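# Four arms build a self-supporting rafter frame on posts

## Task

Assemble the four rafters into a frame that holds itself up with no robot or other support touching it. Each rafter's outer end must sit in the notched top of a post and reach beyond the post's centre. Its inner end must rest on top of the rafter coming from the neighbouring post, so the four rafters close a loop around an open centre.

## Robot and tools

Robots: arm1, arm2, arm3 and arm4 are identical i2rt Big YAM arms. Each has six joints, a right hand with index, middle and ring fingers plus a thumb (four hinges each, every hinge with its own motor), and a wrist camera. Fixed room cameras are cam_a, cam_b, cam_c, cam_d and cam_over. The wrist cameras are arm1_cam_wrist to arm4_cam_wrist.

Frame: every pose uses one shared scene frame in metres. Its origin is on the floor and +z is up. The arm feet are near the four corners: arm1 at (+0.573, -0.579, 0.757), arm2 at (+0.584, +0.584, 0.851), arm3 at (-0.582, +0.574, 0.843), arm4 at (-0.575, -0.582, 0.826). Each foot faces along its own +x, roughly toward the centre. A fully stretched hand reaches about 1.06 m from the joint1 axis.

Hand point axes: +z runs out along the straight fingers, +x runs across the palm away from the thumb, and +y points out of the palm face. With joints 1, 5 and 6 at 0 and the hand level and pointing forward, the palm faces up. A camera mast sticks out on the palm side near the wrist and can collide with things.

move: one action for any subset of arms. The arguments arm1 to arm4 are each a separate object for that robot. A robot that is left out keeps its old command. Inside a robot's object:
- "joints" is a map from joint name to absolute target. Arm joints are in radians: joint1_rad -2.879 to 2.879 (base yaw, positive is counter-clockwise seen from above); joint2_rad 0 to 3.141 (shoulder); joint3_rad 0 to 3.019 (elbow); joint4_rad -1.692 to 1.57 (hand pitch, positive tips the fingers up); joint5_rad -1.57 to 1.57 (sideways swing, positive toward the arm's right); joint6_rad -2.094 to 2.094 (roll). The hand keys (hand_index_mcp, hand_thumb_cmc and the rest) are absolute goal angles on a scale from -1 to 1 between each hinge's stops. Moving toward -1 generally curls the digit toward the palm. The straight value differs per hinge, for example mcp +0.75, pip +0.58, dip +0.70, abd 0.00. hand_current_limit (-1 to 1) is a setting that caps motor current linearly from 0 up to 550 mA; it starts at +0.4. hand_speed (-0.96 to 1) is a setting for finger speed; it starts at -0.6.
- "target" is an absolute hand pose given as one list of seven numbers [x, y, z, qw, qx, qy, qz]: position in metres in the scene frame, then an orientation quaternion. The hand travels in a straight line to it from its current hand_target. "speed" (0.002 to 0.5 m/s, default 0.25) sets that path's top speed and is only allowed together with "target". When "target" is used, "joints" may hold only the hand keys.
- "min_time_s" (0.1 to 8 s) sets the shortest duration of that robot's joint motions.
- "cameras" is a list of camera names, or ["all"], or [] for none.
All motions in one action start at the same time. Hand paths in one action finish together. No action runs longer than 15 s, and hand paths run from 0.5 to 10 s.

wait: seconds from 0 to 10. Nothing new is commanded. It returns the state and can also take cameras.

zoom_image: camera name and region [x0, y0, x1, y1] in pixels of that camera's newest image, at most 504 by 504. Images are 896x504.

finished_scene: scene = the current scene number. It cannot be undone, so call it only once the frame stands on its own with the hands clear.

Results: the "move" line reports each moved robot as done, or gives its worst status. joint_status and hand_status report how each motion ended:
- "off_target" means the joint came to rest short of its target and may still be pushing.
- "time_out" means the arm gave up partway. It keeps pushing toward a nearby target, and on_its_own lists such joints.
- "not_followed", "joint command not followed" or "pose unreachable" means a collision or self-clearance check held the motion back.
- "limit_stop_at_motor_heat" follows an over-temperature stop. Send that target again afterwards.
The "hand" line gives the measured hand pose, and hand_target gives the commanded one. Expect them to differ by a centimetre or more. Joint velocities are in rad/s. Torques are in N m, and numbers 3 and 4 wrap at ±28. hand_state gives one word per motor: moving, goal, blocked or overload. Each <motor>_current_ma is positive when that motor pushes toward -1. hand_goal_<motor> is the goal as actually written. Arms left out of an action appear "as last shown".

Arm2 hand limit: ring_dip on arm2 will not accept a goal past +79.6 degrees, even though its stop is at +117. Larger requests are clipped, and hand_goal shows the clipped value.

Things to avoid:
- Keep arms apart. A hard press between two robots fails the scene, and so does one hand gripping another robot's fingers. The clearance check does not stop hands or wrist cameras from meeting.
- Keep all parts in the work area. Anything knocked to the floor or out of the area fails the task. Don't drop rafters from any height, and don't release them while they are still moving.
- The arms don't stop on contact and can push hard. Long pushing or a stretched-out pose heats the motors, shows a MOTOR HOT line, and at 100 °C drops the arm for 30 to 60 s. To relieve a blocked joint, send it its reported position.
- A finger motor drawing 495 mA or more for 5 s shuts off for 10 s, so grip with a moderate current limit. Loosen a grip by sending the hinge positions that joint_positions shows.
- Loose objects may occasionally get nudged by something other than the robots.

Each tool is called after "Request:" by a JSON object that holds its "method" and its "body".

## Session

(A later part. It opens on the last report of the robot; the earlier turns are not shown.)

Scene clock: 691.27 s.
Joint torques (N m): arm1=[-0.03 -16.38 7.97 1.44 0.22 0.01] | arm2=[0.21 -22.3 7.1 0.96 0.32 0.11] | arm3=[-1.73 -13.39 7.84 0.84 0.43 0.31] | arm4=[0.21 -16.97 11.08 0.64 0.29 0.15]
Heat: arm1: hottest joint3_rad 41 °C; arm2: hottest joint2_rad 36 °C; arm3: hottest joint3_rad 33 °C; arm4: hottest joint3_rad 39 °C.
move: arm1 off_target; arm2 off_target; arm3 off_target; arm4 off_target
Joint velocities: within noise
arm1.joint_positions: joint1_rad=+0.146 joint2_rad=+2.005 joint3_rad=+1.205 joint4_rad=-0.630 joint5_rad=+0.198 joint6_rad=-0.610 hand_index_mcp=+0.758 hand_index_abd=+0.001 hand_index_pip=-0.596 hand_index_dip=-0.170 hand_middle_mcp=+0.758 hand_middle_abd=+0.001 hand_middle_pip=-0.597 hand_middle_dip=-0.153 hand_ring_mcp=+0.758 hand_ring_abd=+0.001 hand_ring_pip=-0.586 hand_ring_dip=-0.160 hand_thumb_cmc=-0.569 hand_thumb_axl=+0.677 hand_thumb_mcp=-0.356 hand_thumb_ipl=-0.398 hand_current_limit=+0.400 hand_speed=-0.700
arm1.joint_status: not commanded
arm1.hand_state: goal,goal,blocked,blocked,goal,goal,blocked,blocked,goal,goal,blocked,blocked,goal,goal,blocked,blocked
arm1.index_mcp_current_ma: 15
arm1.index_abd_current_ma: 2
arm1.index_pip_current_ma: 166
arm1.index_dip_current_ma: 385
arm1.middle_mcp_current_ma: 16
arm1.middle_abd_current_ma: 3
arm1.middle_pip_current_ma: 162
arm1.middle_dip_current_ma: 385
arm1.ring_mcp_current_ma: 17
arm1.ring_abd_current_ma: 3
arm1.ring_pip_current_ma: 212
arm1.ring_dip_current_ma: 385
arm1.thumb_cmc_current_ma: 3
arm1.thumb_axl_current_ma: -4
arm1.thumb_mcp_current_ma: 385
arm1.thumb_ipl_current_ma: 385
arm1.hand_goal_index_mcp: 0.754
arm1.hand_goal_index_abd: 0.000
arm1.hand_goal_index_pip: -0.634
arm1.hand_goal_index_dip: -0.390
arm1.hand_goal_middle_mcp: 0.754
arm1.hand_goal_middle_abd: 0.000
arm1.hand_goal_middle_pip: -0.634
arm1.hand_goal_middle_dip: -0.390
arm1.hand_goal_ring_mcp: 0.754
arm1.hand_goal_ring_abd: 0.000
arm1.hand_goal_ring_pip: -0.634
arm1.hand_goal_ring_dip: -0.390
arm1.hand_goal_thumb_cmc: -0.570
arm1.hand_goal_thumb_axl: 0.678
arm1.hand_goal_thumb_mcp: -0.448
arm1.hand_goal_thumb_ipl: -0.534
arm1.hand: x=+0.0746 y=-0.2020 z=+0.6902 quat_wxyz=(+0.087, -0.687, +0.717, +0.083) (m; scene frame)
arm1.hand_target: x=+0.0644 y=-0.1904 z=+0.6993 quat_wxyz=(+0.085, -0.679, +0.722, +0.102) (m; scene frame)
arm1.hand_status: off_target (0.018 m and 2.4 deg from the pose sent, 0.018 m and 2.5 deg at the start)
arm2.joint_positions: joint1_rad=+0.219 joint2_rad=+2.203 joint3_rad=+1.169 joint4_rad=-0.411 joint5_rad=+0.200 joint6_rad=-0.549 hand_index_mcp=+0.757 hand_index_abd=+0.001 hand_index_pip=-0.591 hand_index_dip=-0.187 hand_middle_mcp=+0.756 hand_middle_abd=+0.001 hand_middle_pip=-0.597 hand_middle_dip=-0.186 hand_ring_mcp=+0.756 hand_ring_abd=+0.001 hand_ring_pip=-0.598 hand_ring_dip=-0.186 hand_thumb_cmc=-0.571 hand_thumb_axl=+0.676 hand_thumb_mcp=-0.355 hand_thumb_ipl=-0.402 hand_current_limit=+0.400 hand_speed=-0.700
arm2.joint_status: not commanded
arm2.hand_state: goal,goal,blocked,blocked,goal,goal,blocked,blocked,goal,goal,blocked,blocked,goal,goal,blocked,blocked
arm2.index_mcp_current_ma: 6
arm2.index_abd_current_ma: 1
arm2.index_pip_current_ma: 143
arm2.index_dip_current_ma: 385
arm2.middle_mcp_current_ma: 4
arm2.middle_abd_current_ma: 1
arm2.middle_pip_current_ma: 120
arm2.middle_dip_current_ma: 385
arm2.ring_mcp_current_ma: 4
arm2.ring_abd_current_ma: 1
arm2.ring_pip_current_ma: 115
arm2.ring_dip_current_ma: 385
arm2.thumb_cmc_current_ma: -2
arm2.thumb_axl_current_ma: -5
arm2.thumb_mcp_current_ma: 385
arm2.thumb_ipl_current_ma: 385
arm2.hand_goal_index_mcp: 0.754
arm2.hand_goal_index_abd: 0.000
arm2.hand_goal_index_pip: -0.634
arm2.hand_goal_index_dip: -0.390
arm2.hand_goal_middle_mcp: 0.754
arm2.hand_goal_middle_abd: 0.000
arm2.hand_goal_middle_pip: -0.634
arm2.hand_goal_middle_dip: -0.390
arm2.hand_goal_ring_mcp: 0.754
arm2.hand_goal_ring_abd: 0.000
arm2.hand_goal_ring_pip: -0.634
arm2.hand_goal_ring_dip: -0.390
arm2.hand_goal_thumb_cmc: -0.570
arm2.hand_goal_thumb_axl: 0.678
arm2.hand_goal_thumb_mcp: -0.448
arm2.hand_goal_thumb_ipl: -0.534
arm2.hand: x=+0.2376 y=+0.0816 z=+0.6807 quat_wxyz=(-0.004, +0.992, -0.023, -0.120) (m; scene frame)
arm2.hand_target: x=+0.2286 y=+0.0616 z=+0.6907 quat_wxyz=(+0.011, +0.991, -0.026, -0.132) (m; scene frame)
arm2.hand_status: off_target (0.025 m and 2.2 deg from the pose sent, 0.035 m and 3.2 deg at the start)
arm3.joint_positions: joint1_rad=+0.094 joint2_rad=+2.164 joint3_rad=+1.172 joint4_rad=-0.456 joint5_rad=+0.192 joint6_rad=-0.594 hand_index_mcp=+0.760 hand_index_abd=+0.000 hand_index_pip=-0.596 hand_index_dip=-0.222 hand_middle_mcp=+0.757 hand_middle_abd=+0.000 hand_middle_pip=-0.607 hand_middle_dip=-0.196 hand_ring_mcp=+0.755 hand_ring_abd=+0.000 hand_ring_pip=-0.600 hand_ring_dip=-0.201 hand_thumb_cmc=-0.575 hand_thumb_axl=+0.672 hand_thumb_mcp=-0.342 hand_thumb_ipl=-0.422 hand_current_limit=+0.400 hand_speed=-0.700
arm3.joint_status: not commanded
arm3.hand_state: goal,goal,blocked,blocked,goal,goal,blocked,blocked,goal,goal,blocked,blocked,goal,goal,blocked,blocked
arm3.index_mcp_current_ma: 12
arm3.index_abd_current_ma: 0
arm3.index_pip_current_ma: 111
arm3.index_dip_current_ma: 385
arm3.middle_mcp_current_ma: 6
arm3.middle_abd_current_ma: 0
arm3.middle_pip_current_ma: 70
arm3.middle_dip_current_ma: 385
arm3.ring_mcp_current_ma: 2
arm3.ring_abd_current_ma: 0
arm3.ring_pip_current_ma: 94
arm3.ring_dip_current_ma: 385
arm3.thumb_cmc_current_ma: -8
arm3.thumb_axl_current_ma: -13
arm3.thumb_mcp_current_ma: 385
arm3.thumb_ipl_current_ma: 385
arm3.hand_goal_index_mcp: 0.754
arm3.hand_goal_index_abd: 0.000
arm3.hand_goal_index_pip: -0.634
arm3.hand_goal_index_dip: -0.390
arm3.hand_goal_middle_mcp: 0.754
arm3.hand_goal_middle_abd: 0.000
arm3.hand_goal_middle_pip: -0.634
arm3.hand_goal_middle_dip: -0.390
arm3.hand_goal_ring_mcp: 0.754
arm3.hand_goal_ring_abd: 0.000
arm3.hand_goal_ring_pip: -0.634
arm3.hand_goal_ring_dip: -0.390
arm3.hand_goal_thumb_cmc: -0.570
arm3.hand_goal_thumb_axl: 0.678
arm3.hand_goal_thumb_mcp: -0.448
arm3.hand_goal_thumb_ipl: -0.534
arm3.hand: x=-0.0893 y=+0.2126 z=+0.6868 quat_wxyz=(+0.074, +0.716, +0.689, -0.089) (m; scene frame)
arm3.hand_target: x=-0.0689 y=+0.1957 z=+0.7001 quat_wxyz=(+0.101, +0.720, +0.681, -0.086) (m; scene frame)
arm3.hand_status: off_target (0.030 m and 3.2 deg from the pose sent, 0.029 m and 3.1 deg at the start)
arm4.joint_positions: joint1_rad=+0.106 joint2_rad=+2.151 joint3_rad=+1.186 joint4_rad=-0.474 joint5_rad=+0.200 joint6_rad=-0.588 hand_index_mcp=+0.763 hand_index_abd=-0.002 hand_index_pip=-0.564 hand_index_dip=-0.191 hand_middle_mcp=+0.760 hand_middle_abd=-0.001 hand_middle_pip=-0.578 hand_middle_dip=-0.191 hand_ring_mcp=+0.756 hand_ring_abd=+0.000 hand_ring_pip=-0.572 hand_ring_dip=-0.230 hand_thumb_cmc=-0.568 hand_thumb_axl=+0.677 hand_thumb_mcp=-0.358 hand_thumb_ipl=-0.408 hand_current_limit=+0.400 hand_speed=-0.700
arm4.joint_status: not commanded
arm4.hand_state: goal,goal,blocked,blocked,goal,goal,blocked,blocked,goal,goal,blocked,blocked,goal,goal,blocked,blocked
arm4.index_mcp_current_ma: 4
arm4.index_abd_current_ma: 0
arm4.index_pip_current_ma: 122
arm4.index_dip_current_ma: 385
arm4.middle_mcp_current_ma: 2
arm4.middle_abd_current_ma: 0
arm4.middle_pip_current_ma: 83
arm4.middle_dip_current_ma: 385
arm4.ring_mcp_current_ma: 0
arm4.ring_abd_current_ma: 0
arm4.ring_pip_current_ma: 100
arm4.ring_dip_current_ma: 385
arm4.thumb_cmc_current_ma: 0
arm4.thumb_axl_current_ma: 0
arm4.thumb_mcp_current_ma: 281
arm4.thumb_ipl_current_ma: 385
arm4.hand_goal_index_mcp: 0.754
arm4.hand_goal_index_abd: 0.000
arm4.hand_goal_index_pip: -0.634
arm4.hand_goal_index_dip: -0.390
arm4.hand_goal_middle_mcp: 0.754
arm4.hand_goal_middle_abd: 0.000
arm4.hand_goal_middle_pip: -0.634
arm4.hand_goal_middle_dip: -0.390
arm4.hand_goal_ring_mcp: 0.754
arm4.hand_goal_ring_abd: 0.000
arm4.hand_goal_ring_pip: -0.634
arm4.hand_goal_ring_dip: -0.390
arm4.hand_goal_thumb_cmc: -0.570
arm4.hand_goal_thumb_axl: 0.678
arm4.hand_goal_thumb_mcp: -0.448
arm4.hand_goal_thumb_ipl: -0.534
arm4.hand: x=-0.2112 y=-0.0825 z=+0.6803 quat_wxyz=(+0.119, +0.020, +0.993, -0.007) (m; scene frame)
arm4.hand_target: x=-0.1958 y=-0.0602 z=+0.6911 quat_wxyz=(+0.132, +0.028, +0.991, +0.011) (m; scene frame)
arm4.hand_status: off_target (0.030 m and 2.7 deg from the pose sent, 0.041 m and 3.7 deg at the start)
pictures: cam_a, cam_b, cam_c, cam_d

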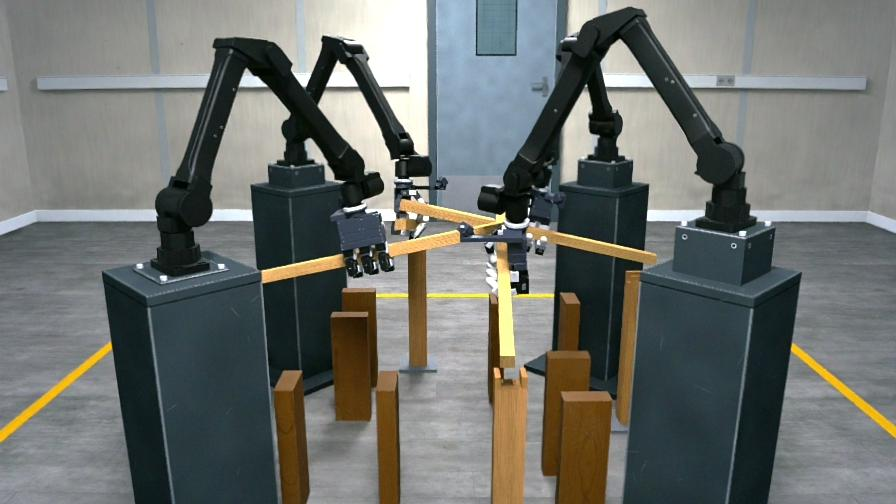

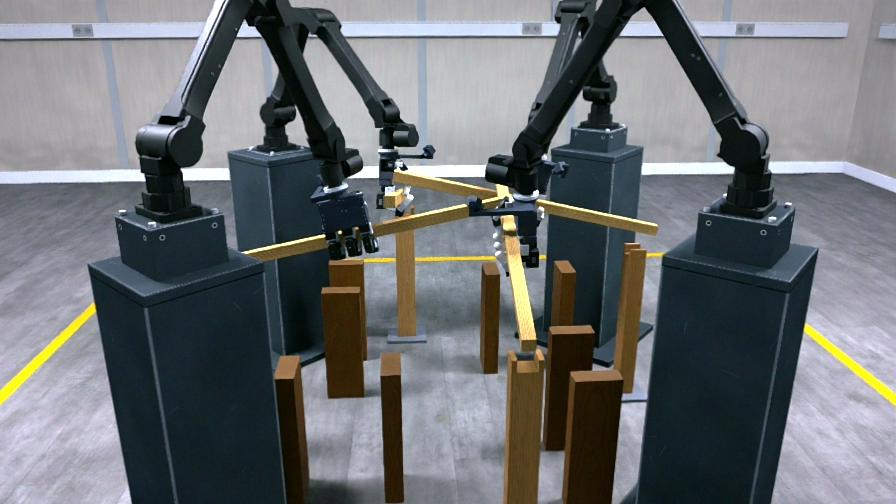

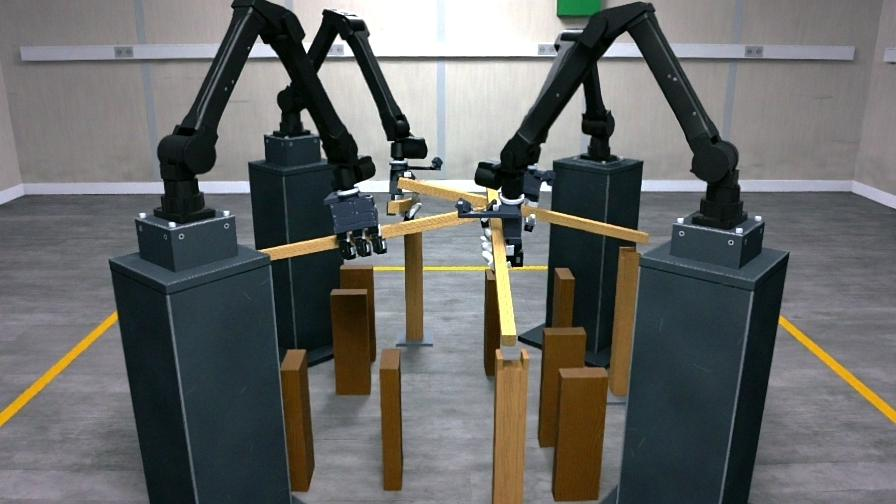

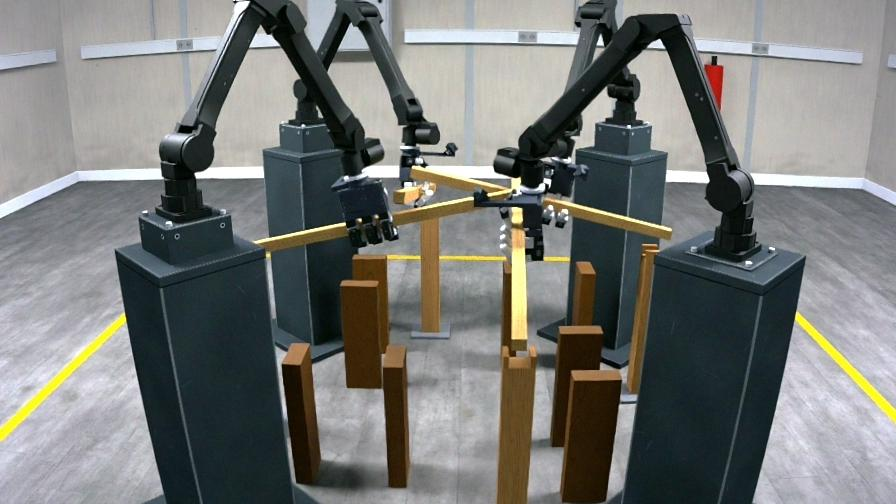

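Request:
{"method": "move", "body": {"arm1": {"target":[0.063,-0.190,0.692,-0.0848,0.6792,-0.7226,-0.1016],"speed":0.05}, "arm2": {"target":[0.226,0.065,0.676,0.0109,0.9913,-0.0265,-0.1318],"speed":0.05}, "arm3": {"target":[-0.065,0.195,0.685,0.1008,0.7207,0.6811,-0.0857],"speed":0.05}, "arm4": {"target":[-0.194,-0.063,0.669,0.1318,0.0280,0.9913,0.0107],"speed":0.05}, "cameras": ["cam_a","cam_b","cam_c","cam_d"]}}

Request:
{"method": "zoom_image", "body": {"camera": "cam_a", "region": [470, 320, 550, 420]}}

Request:
{"method": "zoom_image", "body": {"camera": "cam_b", "region": [480, 300, 560, 400]}}

Request:
{"method": "zoom_image", "body": {"camera": "cam_c", "region": [470, 300, 550, 400]}}

Request:
{"method": "zoom_image", "body": {"camera": "cam_d", "region": [480, 300, 560, 400]}}

Scene clock: 715.53 s.
Joint torques (N m): arm1=[1.14 -16.56 7.95 1.39 0.21 0.02] | arm2=[-0.38 -22.48 6.71 1.65 0.29 0.05] | arm3=[-1.38 -13.68 7.86 0.85 0.43 0.3] | arm4=[-0.21 -17.44 10.3 1.21 0.25 0.09]
Heat: arm1: hottest joint3_rad 40 °C; arm2: hottest joint2_rad 36 °C; arm3: hottest joint3_rad 33 °C; arm4: hottest joint3_rad 39 °C.
move: arm1 off_target; arm2 off_target; arm3 off_target; arm4 off_target
Joint velocities: within noise
arm1.joint_positions: joint1_rad=+0.146 joint2_rad=+2.021 joint3_rad=+1.205 joint4_rad=-0.616 joint5_rad=+0.198 joint6_rad=-0.609 hand_index_mcp=+0.758 hand_index_abd=+0.001 hand_index_pip=-0.596 hand_index_dip=-0.170 hand_middle_mcp=+0.758 hand_middle_abd=+0.001 hand_middle_pip=-0.597 hand_middle_dip=-0.153 hand_ring_mcp=+0.758 hand_ring_abd=+0.001 hand_ring_pip=-0.586 hand_ring_dip=-0.160 hand_thumb_cmc=-0.569 hand_thumb_axl=+0.677 hand_thumb_mcp=-0.356 hand_thumb_ipl=-0.398 hand_current_limit=+0.400 hand_speed=-0.700
arm1.joint_status: not commanded
arm1.hand_state: goal,goal,blocked,blocked,goal,goal,blocked,blocked,goal,goal,blocked,blocked,goal,goal,blocked,blocked
arm1.index_mcp_current_ma: 15
arm1.index_abd_current_ma: 2
arm1.index_pip_current_ma: 166
arm1.index_dip_current_ma: 385
arm1.middle_mcp_current_ma: 16
arm1.middle_abd_current_ma: 3
arm1.middle_pip_current_ma: 162
arm1.middle_dip_current_ma: 385
arm1.ring_mcp_current_ma: 17
arm1.ring_abd_current_ma: 3
arm1.ring_pip_current_ma: 212
arm1.ring_dip_current_ma: 385
arm1.thumb_cmc_current_ma: 3
arm1.thumb_axl_current_ma: -4
arm1.thumb_mcp_current_ma: 385
arm1.thumb_ipl_current_ma: 385
arm1.hand_goal_index_mcp: 0.754
arm1.hand_goal_index_abd: 0.000
arm1.hand_goal_index_pip: -0.634
arm1.hand_goal_index_dip: -0.390
arm1.hand_goal_middle_mcp: 0.754
arm1.hand_goal_middle_abd: 0.000
arm1.hand_goal_middle_pip: -0.634
arm1.hand_goal_middle_dip: -0.390
arm1.hand_goal_ring_mcp: 0.754
arm1.hand_goal_ring_abd: 0.000
arm1.hand_goal_ring_pip: -0.634
arm1.hand_goal_ring_dip: -0.390
arm1.hand_goal_thumb_cmc: -0.570
arm1.hand_goal_thumb_axl: 0.678
arm1.hand_goal_thumb_mcp: -0.448
arm1.hand_goal_thumb_ipl: -0.534
arm1.hand: x=+0.0744 y=-0.2017 z=+0.6826 quat_wxyz=(+0.087, -0.687, +0.717, +0.082) (m; scene frame)
arm1.hand_target: x=+0.0634 y=-0.1904 z=+0.6924 quat_wxyz=(+0.085, -0.679, +0.722, +0.102) (m; scene frame)
arm1.hand_status: off_target (0.019 m and 2.4 deg from the pose sent, 0.017 m and 2.4 deg at the start)
arm2.joint_positions: joint1_rad=+0.219 joint2_rad=+2.233 joint3_rad=+1.169 joint4_rad=-0.396 joint5_rad=+0.200 joint6_rad=-0.549 hand_index_mcp=+0.757 hand_index_abd=+0.001 hand_index_pip=-0.591 hand_index_dip=-0.187 hand_middle_mcp=+0.756 hand_middle_abd=+0.001 hand_middle_pip=-0.597 hand_middle_dip=-0.186 hand_ring_mcp=+0.756 hand_ring_abd=+0.001 hand_ring_pip=-0.598 hand_ring_dip=-0.186 hand_thumb_cmc=-0.571 hand_thumb_axl=+0.676 hand_thumb_mcp=-0.355 hand_thumb_ipl=-0.402 hand_current_limit=+0.400 hand_speed=-0.700
arm2.joint_status: not commanded
arm2.hand_state: goal,goal,blocked,blocked,goal,goal,blocked,blocked,goal,goal,blocked,blocked,goal,goal,blocked,blocked
arm2.index_mcp_current_ma: 6
arm2.index_abd_current_ma: 1
arm2.index_pip_current_ma: 143
arm2.index_dip_current_ma: 385
arm2.middle_mcp_current_ma: 4
arm2.middle_abd_current_ma: 1
arm2.middle_pip_current_ma: 120
arm2.middle_dip_current_ma: 385
arm2.ring_mcp_current_ma: 4
arm2.ring_abd_current_ma: 1
arm2.ring_pip_current_ma: 115
arm2.ring_dip_current_ma: 385
arm2.thumb_cmc_current_ma: -2
arm2.thumb_axl_current_ma: -5
arm2.thumb_mcp_current_ma: 385
arm2.thumb_ipl_current_ma: 385
arm2.hand_goal_index_mcp: 0.754
arm2.hand_goal_index_abd: 0.000
arm2.hand_goal_index_pip: -0.634
arm2.hand_goal_index_dip: -0.390
arm2.hand_goal_middle_mcp: 0.754
arm2.hand_goal_middle_abd: 0.000
arm2.hand_goal_middle_pip: -0.634
arm2.hand_goal_middle_dip: -0.390
arm2.hand_goal_ring_mcp: 0.754
arm2.hand_goal_ring_abd: 0.000
arm2.hand_goal_ring_pip: -0.634
arm2.hand_goal_ring_dip: -0.390
arm2.hand_goal_thumb_cmc: -0.570
arm2.hand_goal_thumb_axl: 0.678
arm2.hand_goal_thumb_mcp: -0.448
arm2.hand_goal_thumb_ipl: -0.534
arm2.hand: x=+0.2408 y=+0.0868 z=+0.6643 quat_wxyz=(-0.011, +0.993, -0.023, -0.116) (m; scene frame)
arm2.hand_target: x=+0.2266 y=+0.0658 z=+0.6772 quat_wxyz=(+0.011, +0.991, -0.027, -0.132) (m; scene frame)
arm2.hand_status: off_target (0.029 m and 3.1 deg from the pose sent, 0.021 m and 2.2 deg at the start)
arm3.joint_positions: joint1_rad=+0.094 joint2_rad=+2.200 joint3_rad=+1.182 joint4_rad=-0.436 joint5_rad=+0.192 joint6_rad=-0.590 hand_index_mcp=+0.760 hand_index_abd=+0.000 hand_index_pip=-0.596 hand_index_dip=-0.222 hand_middle_mcp=+0.757 hand_middle_abd=+0.000 hand_middle_pip=-0.607 hand_middle_dip=-0.196 hand_ring_mcp=+0.755 hand_ring_abd=+0.000 hand_ring_pip=-0.600 hand_ring_dip=-0.201 hand_thumb_cmc=-0.575 hand_thumb_axl=+0.672 hand_thumb_mcp=-0.342 hand_thumb_ipl=-0.422 hand_current_limit=+0.400 hand_speed=-0.700
arm3.joint_status: not commanded
arm3.hand_state: goal,goal,blocked,blocked,goal,goal,blocked,blocked,goal,goal,blocked,blocked,goal,goal,blocked,blocked
arm3.index_mcp_current_ma: 12
arm3.index_abd_current_ma: 0
arm3.index_pip_current_ma: 111
arm3.index_dip_current_ma: 385
arm3.middle_mcp_current_ma: 6
arm3.middle_abd_current_ma: 0
arm3.middle_pip_current_ma: 70
arm3.middle_dip_current_ma: 385
arm3.ring_mcp_current_ma: 2
arm3.ring_abd_current_ma: 0
arm3.ring_pip_current_ma: 94
arm3.ring_dip_current_ma: 385
arm3.thumb_cmc_current_ma: -8
arm3.thumb_axl_current_ma: -13
arm3.thumb_mcp_current_ma: 385
arm3.thumb_ipl_current_ma: 385
arm3.hand_goal_index_mcp: 0.754
arm3.hand_goal_index_abd: 0.000
arm3.hand_goal_index_pip: -0.634
arm3.hand_goal_index_dip: -0.390
arm3.hand_goal_middle_mcp: 0.754
arm3.hand_goal_middle_abd: 0.000
arm3.hand_goal_middle_pip: -0.634
arm3.hand_goal_middle_dip: -0.390
arm3.hand_goal_ring_mcp: 0.754
arm3.hand_goal_ring_abd: 0.000
arm3.hand_goal_ring_pip: -0.634
arm3.hand_goal_ring_dip: -0.390
arm3.hand_goal_thumb_cmc: -0.570
arm3.hand_goal_thumb_axl: 0.678
arm3.hand_goal_thumb_mcp: -0.448
arm3.hand_goal_thumb_ipl: -0.534
arm3.hand: x=-0.0899 y=+0.2123 z=+0.6712 quat_wxyz=(+0.071, +0.717, +0.688, -0.089) (m; scene frame)
arm3.hand_target: x=-0.0661 y=+0.1959 z=+0.6862 quat_wxyz=(+0.101, +0.720, +0.681, -0.085) (m; scene frame)
arm3.hand_status: off_target (0.033 m and 3.5 deg from the pose sent, 0.030 m and 3.2 deg at the start)
arm4.joint_positions: joint1_rad=+0.106 joint2_rad=+2.195 joint3_rad=+1.186 joint4_rad=-0.445 joint5_rad=+0.200 joint6_rad=-0.588 hand_index_mcp=+0.763 hand_index_abd=-0.002 hand_index_pip=-0.564 hand_index_dip=-0.191 hand_middle_mcp=+0.760 hand_middle_abd=-0.001 hand_middle_pip=-0.578 hand_middle_dip=-0.191 hand_ring_mcp=+0.756 hand_ring_abd=+0.000 hand_ring_pip=-0.572 hand_ring_dip=-0.230 hand_thumb_cmc=-0.568 hand_thumb_axl=+0.677 hand_thumb_mcp=-0.358 hand_thumb_ipl=-0.408 hand_current_limit=+0.400 hand_speed=-0.700
arm4.joint_status: not commanded
arm4.hand_state: goal,goal,blocked,blocked,goal,goal,blocked,blocked,goal,goal,blocked,blocked,goal,goal,blocked,blocked
arm4.index_mcp_current_ma: 4
arm4.index_abd_current_ma: 0
arm4.index_pip_current_ma: 122
arm4.index_dip_current_ma: 385
arm4.middle_mcp_current_ma: 2
arm4.middle_abd_current_ma: 0
arm4.middle_pip_current_ma: 83
arm4.middle_dip_current_ma: 385
arm4.ring_mcp_current_ma: 0
arm4.ring_abd_current_ma: 0
arm4.ring_pip_current_ma: 100
arm4.ring_dip_current_ma: 385
arm4.thumb_cmc_current_ma: 0
arm4.thumb_axl_current_ma: 0
arm4.thumb_mcp_current_ma: 281
arm4.thumb_ipl_current_ma: 385
arm4.hand_goal_index_mcp: 0.754
arm4.hand_goal_index_abd: 0.000
arm4.hand_goal_index_pip: -0.634
arm4.hand_goal_index_dip: -0.390
arm4.hand_goal_middle_mcp: 0.754
arm4.hand_goal_middle_abd: 0.000
arm4.hand_goal_middle_pip: -0.634
arm4.hand_goal_middle_dip: -0.390
arm4.hand_goal_ring_mcp: 0.754
arm4.hand_goal_ring_abd: 0.000
arm4.hand_goal_ring_pip: -0.634
arm4.hand_goal_ring_dip: -0.390
arm4.hand_goal_thumb_cmc: -0.570
arm4.hand_goal_thumb_axl: 0.678
arm4.hand_goal_thumb_mcp: -0.448
arm4.hand_goal_thumb_ipl: -0.534
arm4.hand: x=-0.2145 y=-0.0873 z=+0.6572 quat_wxyz=(+0.114, +0.019, +0.993, -0.013) (m; scene frame)
arm4.hand_target: x=-0.1948 y=-0.0643 z=+0.6706 quat_wxyz=(+0.132, +0.028, +0.991, +0.011) (m; scene frame)
arm4.hand_status: off_target (0.034 m and 3.5 deg from the pose sent, 0.028 m and 2.7 deg at the start)
pictures: cam_a, cam_b, cam_c, cam_d

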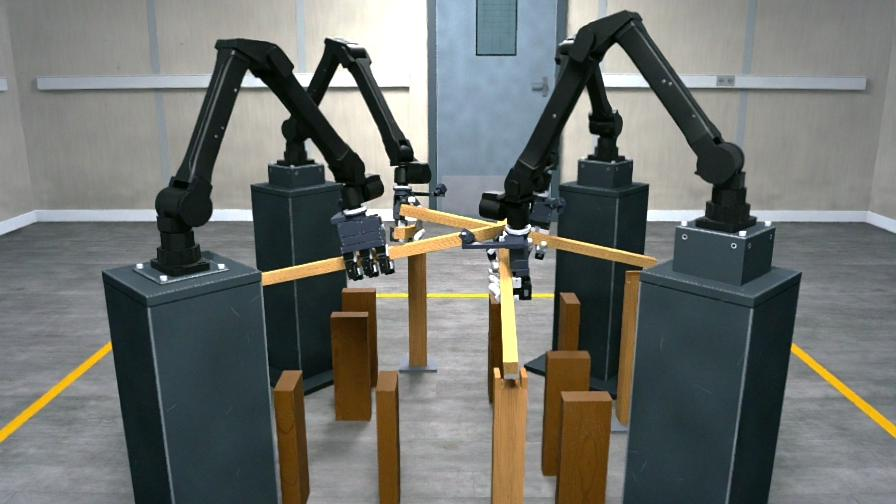

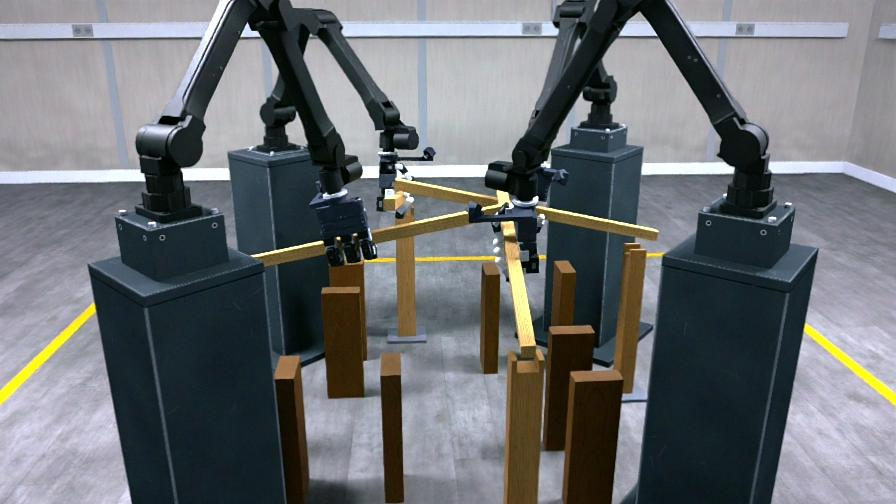

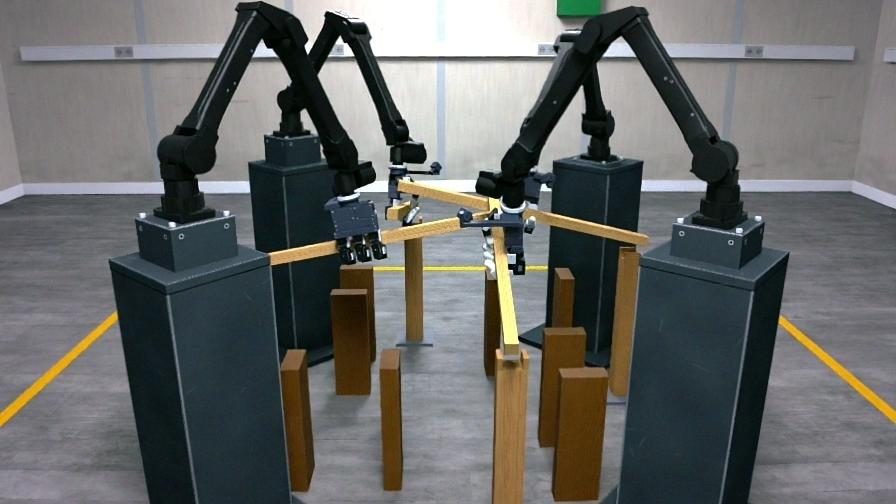

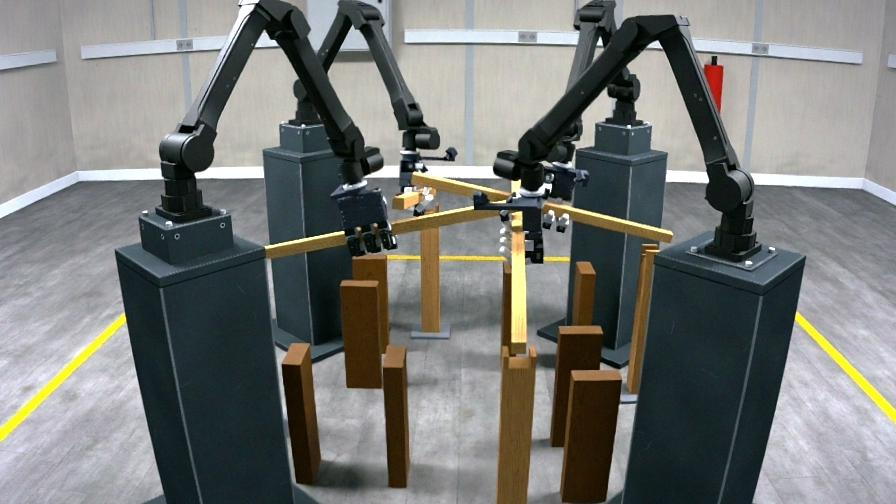

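Scaled by 5.040.

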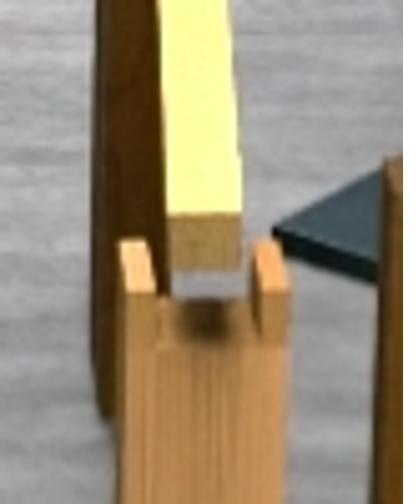

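Scaled by 5.040.

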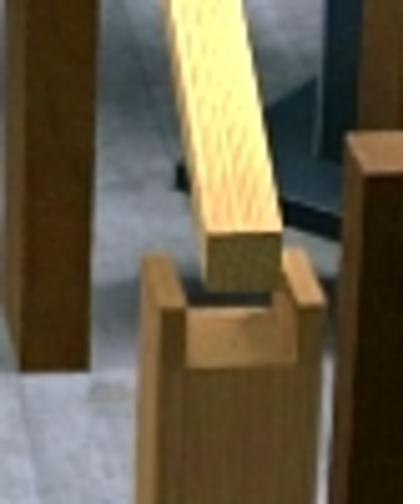

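Scaled by 5.040.

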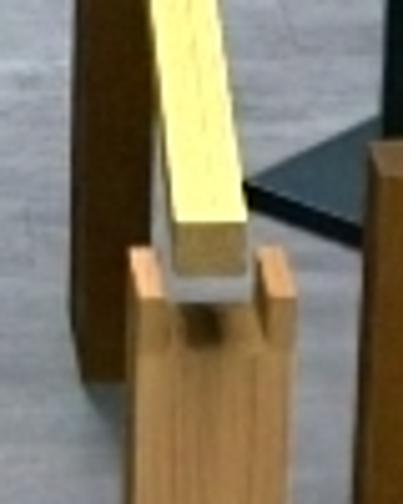

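Scaled by 5.040.

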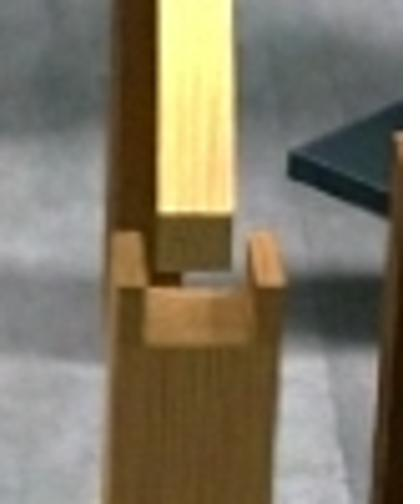

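Request:
{"method": "move", "body": {"arm1": {"target": [0.062,-0.190,0.677,-0.0848,0.6792,-0.7226,-0.1016], "speed": 0.05}, "arm2": {"target": [0.226,0.064,0.661,0.0109,0.9913,-0.0265,-0.1318], "speed": 0.05}, "arm3": {"target": [-0.064,0.195,0.670,0.1008,0.7207,0.6811,-0.0857], "speed": 0.05}, "arm4": {"target": [-0.194,-0.062,0.654,0.1318,0.0280,0.9913,0.0107], "speed": 0.05}, "cameras": ["cam_a","cam_b","cam_c","cam_d"]}}

Request:
{"method": "zoom_image", "body": {"camera": "cam_a", "region": [470, 320, 550, 420]}}

Request:
{"method": "zoom_image", "body": {"camera": "cam_b", "region": [480, 300, 560, 400]}}

Request:
{"method": "zoom_image", "body": {"camera": "cam_c", "region": [470, 300, 550, 400]}}

Request:
{"method": "zoom_image", "body": {"camera": "cam_d", "region": [480, 300, 560, 400]}}

Scene clock: 730.70 s.
Joint torques (N m): arm1=[0.38 -16.67 7.69 1.36 0.2 0.05] | arm2=[-0.26 -22.59 6.64 1.65 0.3 0.06] | arm3=[-1.26 -13.86 7.5 0.83 0.43 0.3] | arm4=[0.26 -17.32 10.33 1.22 0.27 0.1]
Heat: arm1: hottest joint3_rad 40 °C; arm2: hottest joint2_rad 37 °C; arm3: hottest joint3_rad 34 °C; arm4: hottest joint3_rad 38 °C.
move: arm1 off_target; arm2 off_target; arm3 off_target; arm4 off_target
Joint velocities: within noise
arm1.joint_positions: joint1_rad=+0.146 joint2_rad=+2.053 joint3_rad=+1.205 joint4_rad=-0.586 joint5_rad=+0.198 joint6_rad=-0.608 hand_index_mcp=+0.758 hand_index_abd=+0.001 hand_index_pip=-0.596 hand_index_dip=-0.170 hand_middle_mcp=+0.758 hand_middle_abd=+0.001 hand_middle_pip=-0.597 hand_middle_dip=-0.153 hand_ring_mcp=+0.758 hand_ring_abd=+0.001 hand_ring_pip=-0.586 hand_ring_dip=-0.160 hand_thumb_cmc=-0.569 hand_thumb_axl=+0.677 hand_thumb_mcp=-0.356 hand_thumb_ipl=-0.398 hand_current_limit=+0.400 hand_speed=-0.700
arm1.joint_status: not commanded
arm1.hand_state: goal,goal,blocked,blocked,goal,goal,blocked,blocked,goal,goal,blocked,blocked,goal,goal,blocked,blocked
arm1.index_mcp_current_ma: 15
arm1.index_abd_current_ma: 2
arm1.index_pip_current_ma: 166
arm1.index_dip_current_ma: 385
arm1.middle_mcp_current_ma: 16
arm1.middle_abd_current_ma: 3
arm1.middle_pip_current_ma: 162
arm1.middle_dip_current_ma: 385
arm1.ring_mcp_current_ma: 17
arm1.ring_abd_current_ma: 3
arm1.ring_pip_current_ma: 212
arm1.ring_dip_current_ma: 385
arm1.thumb_cmc_current_ma: 3
arm1.thumb_axl_current_ma: -4
arm1.thumb_mcp_current_ma: 385
arm1.thumb_ipl_current_ma: 385
arm1.hand_goal_index_mcp: 0.754
arm1.hand_goal_index_abd: 0.000
arm1.hand_goal_index_pip: -0.634
arm1.hand_goal_index_dip: -0.390
arm1.hand_goal_middle_mcp: 0.754
arm1.hand_goal_middle_abd: 0.000
arm1.hand_goal_middle_pip: -0.634
arm1.hand_goal_middle_dip: -0.390
arm1.hand_goal_ring_mcp: 0.754
arm1.hand_goal_ring_abd: 0.000
arm1.hand_goal_ring_pip: -0.634
arm1.hand_goal_ring_dip: -0.390
arm1.hand_goal_thumb_cmc: -0.570
arm1.hand_goal_thumb_axl: 0.678
arm1.hand_goal_thumb_mcp: -0.448
arm1.hand_goal_thumb_ipl: -0.534
arm1.hand: x=+0.0742 y=-0.2015 z=+0.6668 quat_wxyz=(+0.087, -0.686, +0.718, +0.082) (m; scene frame)
arm1.hand_target: x=+0.0625 y=-0.1904 z=+0.6773 quat_wxyz=(+0.085, -0.679, +0.722, +0.101) (m; scene frame)
arm1.hand_status: off_target (0.020 m and 2.5 deg from the pose sent, 0.018 m and 2.4 deg at the start)
arm2.joint_positions: joint1_rad=+0.219 joint2_rad=+2.269 joint3_rad=+1.179 joint4_rad=-0.372 joint5_rad=+0.200 joint6_rad=-0.549 hand_index_mcp=+0.757 hand_index_abd=+0.001 hand_index_pip=-0.591 hand_index_dip=-0.187 hand_middle_mcp=+0.756 hand_middle_abd=+0.001 hand_middle_pip=-0.597 hand_middle_dip=-0.186 hand_ring_mcp=+0.756 hand_ring_abd=+0.001 hand_ring_pip=-0.598 hand_ring_dip=-0.186 hand_thumb_cmc=-0.571 hand_thumb_axl=+0.676 hand_thumb_mcp=-0.355 hand_thumb_ipl=-0.402 hand_current_limit=+0.400 hand_speed=-0.700
arm2.joint_status: not commanded
arm2.hand_state: goal,goal,blocked,blocked,goal,goal,blocked,blocked,goal,goal,blocked,blocked,goal,goal,blocked,blocked
arm2.index_mcp_current_ma: 6
arm2.index_abd_current_ma: 1
arm2.index_pip_current_ma: 143
arm2.index_dip_current_ma: 385
arm2.middle_mcp_current_ma: 4
arm2.middle_abd_current_ma: 1
arm2.middle_pip_current_ma: 120
arm2.middle_dip_current_ma: 385
arm2.ring_mcp_current_ma: 4
arm2.ring_abd_current_ma: 1
arm2.ring_pip_current_ma: 115
arm2.ring_dip_current_ma: 385
arm2.thumb_cmc_current_ma: -2
arm2.thumb_axl_current_ma: -5
arm2.thumb_mcp_current_ma: 385
arm2.thumb_ipl_current_ma: 385
arm2.hand_goal_index_mcp: 0.754
arm2.hand_goal_index_abd: 0.000
arm2.hand_goal_index_pip: -0.634
arm2.hand_goal_index_dip: -0.390
arm2.hand_goal_middle_mcp: 0.754
arm2.hand_goal_middle_abd: 0.000
arm2.hand_goal_middle_pip: -0.634
arm2.hand_goal_middle_dip: -0.390
arm2.hand_goal_ring_mcp: 0.754
arm2.hand_goal_ring_abd: 0.000
arm2.hand_goal_ring_pip: -0.634
arm2.hand_goal_ring_dip: -0.390
arm2.hand_goal_thumb_cmc: -0.570
arm2.hand_goal_thumb_axl: 0.678
arm2.hand_goal_thumb_mcp: -0.448
arm2.hand_goal_thumb_ipl: -0.534
arm2.hand: x=+0.2407 y=+0.0868 z=+0.6494 quat_wxyz=(-0.011, +0.993, -0.023, -0.115) (m; scene frame)
arm2.hand_target: x=+0.2266 y=+0.0648 z=+0.6622 quat_wxyz=(+0.011, +0.991, -0.027, -0.132) (m; scene frame)
arm2.hand_status: off_target (0.030 m and 3.2 deg from the pose sent, 0.027 m and 3.1 deg at the start)
arm3.joint_positions: joint1_rad=+0.094 joint2_rad=+2.235 joint3_rad=+1.194 joint4_rad=-0.412 joint5_rad=+0.193 joint6_rad=-0.589 hand_index_mcp=+0.760 hand_index_abd=+0.000 hand_index_pip=-0.596 hand_index_dip=-0.222 hand_middle_mcp=+0.757 hand_middle_abd=+0.000 hand_middle_pip=-0.607 hand_middle_dip=-0.196 hand_ring_mcp=+0.755 hand_ring_abd=+0.000 hand_ring_pip=-0.600 hand_ring_dip=-0.201 hand_thumb_cmc=-0.575 hand_thumb_axl=+0.672 hand_thumb_mcp=-0.342 hand_thumb_ipl=-0.422 hand_current_limit=+0.400 hand_speed=-0.700
arm3.joint_status: not commanded
arm3.hand_state: goal,goal,blocked,blocked,goal,goal,blocked,blocked,goal,goal,blocked,blocked,goal,goal,blocked,blocked
arm3.index_mcp_current_ma: 12
arm3.index_abd_current_ma: 0
arm3.index_pip_current_ma: 111
arm3.index_dip_current_ma: 385
arm3.middle_mcp_current_ma: 6
arm3.middle_abd_current_ma: 0
arm3.middle_pip_current_ma: 70
arm3.middle_dip_current_ma: 385
arm3.ring_mcp_current_ma: 2
arm3.ring_abd_current_ma: 0
arm3.ring_pip_current_ma: 94
arm3.ring_dip_current_ma: 385
arm3.thumb_cmc_current_ma: -8
arm3.thumb_axl_current_ma: -13
arm3.thumb_mcp_current_ma: 385
arm3.thumb_ipl_current_ma: 385
arm3.hand_goal_index_mcp: 0.754
arm3.hand_goal_index_abd: 0.000
arm3.hand_goal_index_pip: -0.634
arm3.hand_goal_index_dip: -0.390
arm3.hand_goal_middle_mcp: 0.754
arm3.hand_goal_middle_abd: 0.000
arm3.hand_goal_middle_pip: -0.634
arm3.hand_goal_middle_dip: -0.390
arm3.hand_goal_ring_mcp: 0.754
arm3.hand_goal_ring_abd: 0.000
arm3.hand_goal_ring_pip: -0.634
arm3.hand_goal_ring_dip: -0.390
arm3.hand_goal_thumb_cmc: -0.570
arm3.hand_goal_thumb_axl: 0.678
arm3.hand_goal_thumb_mcp: -0.448
arm3.hand_goal_thumb_ipl: -0.534
arm3.hand: x=-0.0885 y=+0.2109 z=+0.6569 quat_wxyz=(+0.072, +0.717, +0.687, -0.089) (m; scene frame)
arm3.hand_target: x=-0.0650 y=+0.1959 z=+0.6713 quat_wxyz=(+0.101, +0.720, +0.681, -0.085) (m; scene frame)
arm3.hand_status: off_target (0.032 m and 3.4 deg from the pose sent, 0.031 m and 3.5 deg at the start)
arm4.joint_positions: joint1_rad=+0.106 joint2_rad=+2.228 joint3_rad=+1.193 joint4_rad=-0.421 joint5_rad=+0.200 joint6_rad=-0.588 hand_index_mcp=+0.763 hand_index_abd=-0.002 hand_index_pip=-0.564 hand_index_dip=-0.191 hand_middle_mcp=+0.760 hand_middle_abd=-0.001 hand_middle_pip=-0.578 hand_middle_dip=-0.191 hand_ring_mcp=+0.756 hand_ring_abd=+0.000 hand_ring_pip=-0.572 hand_ring_dip=-0.230 hand_thumb_cmc=-0.568 hand_thumb_axl=+0.677 hand_thumb_mcp=-0.358 hand_thumb_ipl=-0.408 hand_current_limit=+0.400 hand_speed=-0.700
arm4.joint_status: not commanded
arm4.hand_state: goal,goal,blocked,blocked,goal,goal,blocked,blocked,goal,goal,blocked,blocked,goal,goal,blocked,blocked
arm4.index_mcp_current_ma: 4
arm4.index_abd_current_ma: 0
arm4.index_pip_current_ma: 122
arm4.index_dip_current_ma: 385
arm4.middle_mcp_current_ma: 2
arm4.middle_abd_current_ma: 0
arm4.middle_pip_current_ma: 83
arm4.middle_dip_current_ma: 385
arm4.ring_mcp_current_ma: 0
arm4.ring_abd_current_ma: 0
arm4.ring_pip_current_ma: 100
arm4.ring_dip_current_ma: 385
arm4.thumb_cmc_current_ma: 0
arm4.thumb_axl_current_ma: 0
arm4.thumb_mcp_current_ma: 281
arm4.thumb_ipl_current_ma: 385
arm4.hand_goal_index_mcp: 0.754
arm4.hand_goal_index_abd: 0.000
arm4.hand_goal_index_pip: -0.634
arm4.hand_goal_index_dip: -0.390
arm4.hand_goal_middle_mcp: 0.754
arm4.hand_goal_middle_abd: 0.000
arm4.hand_goal_middle_pip: -0.634
arm4.hand_goal_middle_dip: -0.390
arm4.hand_goal_ring_mcp: 0.754
arm4.hand_goal_ring_abd: 0.000
arm4.hand_goal_ring_pip: -0.634
arm4.hand_goal_ring_dip: -0.390
arm4.hand_goal_thumb_cmc: -0.570
arm4.hand_goal_thumb_axl: 0.678
arm4.hand_goal_thumb_mcp: -0.448
arm4.hand_goal_thumb_ipl: -0.534
arm4.hand: x=-0.2146 y=-0.0876 z=+0.6426 quat_wxyz=(+0.114, +0.019, +0.993, -0.014) (m; scene frame)
arm4.hand_target: x=-0.1949 y=-0.0634 z=+0.6556 quat_wxyz=(+0.132, +0.028, +0.991, +0.011) (m; scene frame)
arm4.hand_status: off_target (0.035 m and 3.6 deg from the pose sent, 0.033 m and 3.5 deg at the start)
pictures: cam_a, cam_b, cam_c, cam_d

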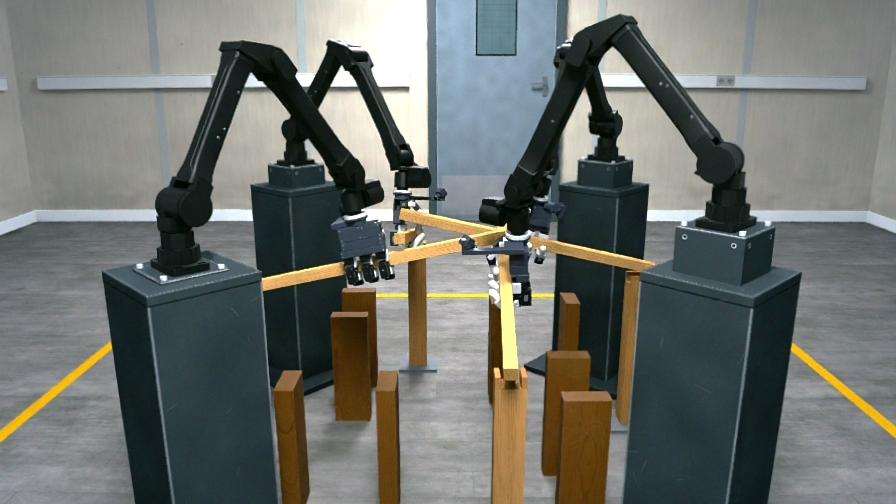

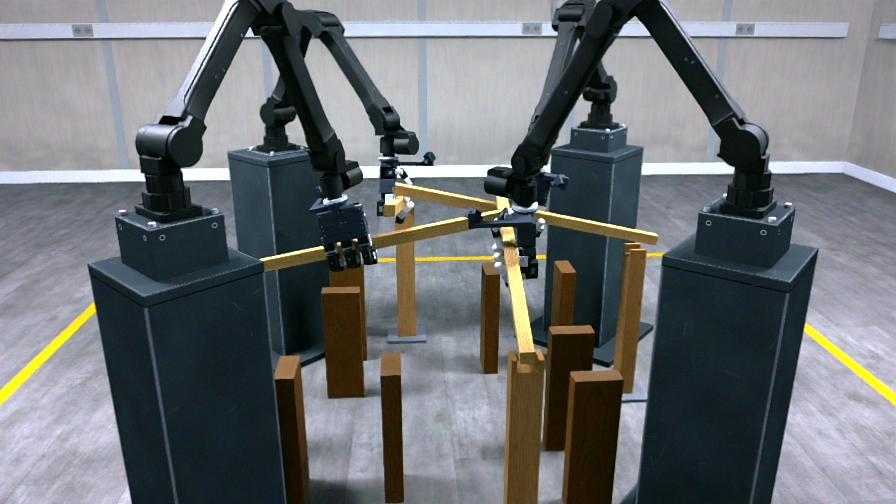

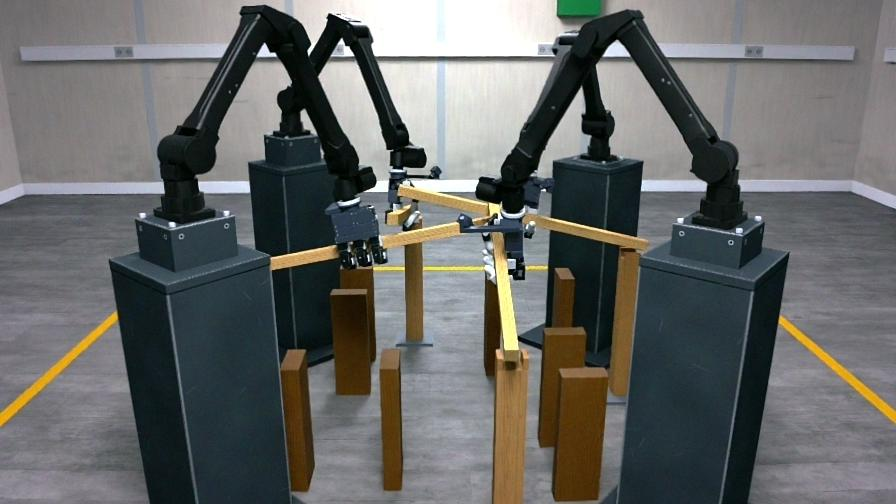

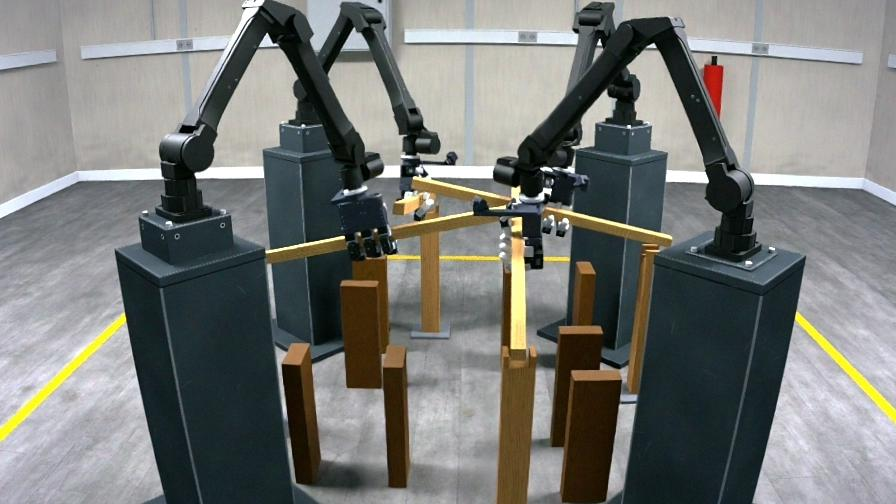

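Scaled by 5.040.

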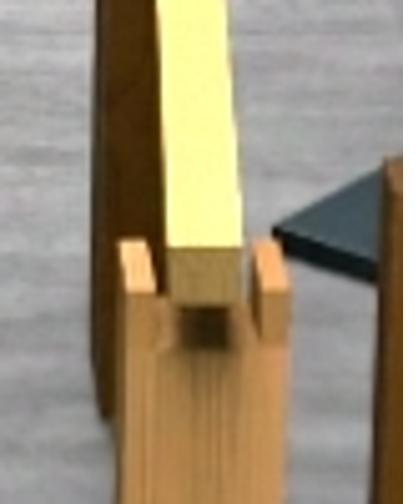

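Scaled by 5.040.

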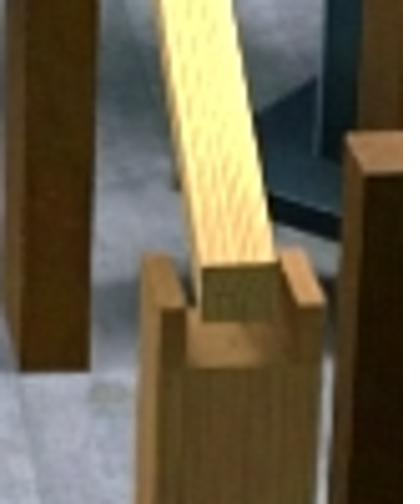

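Scaled by 5.040.

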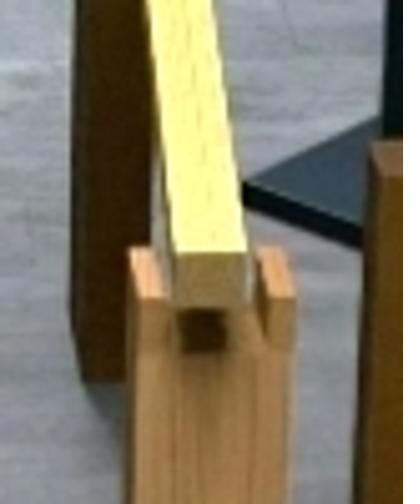

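Scaled by 5.040.

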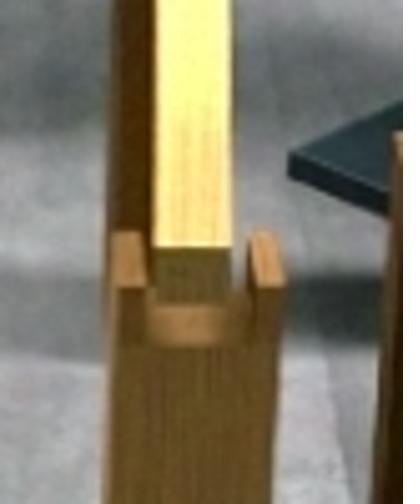

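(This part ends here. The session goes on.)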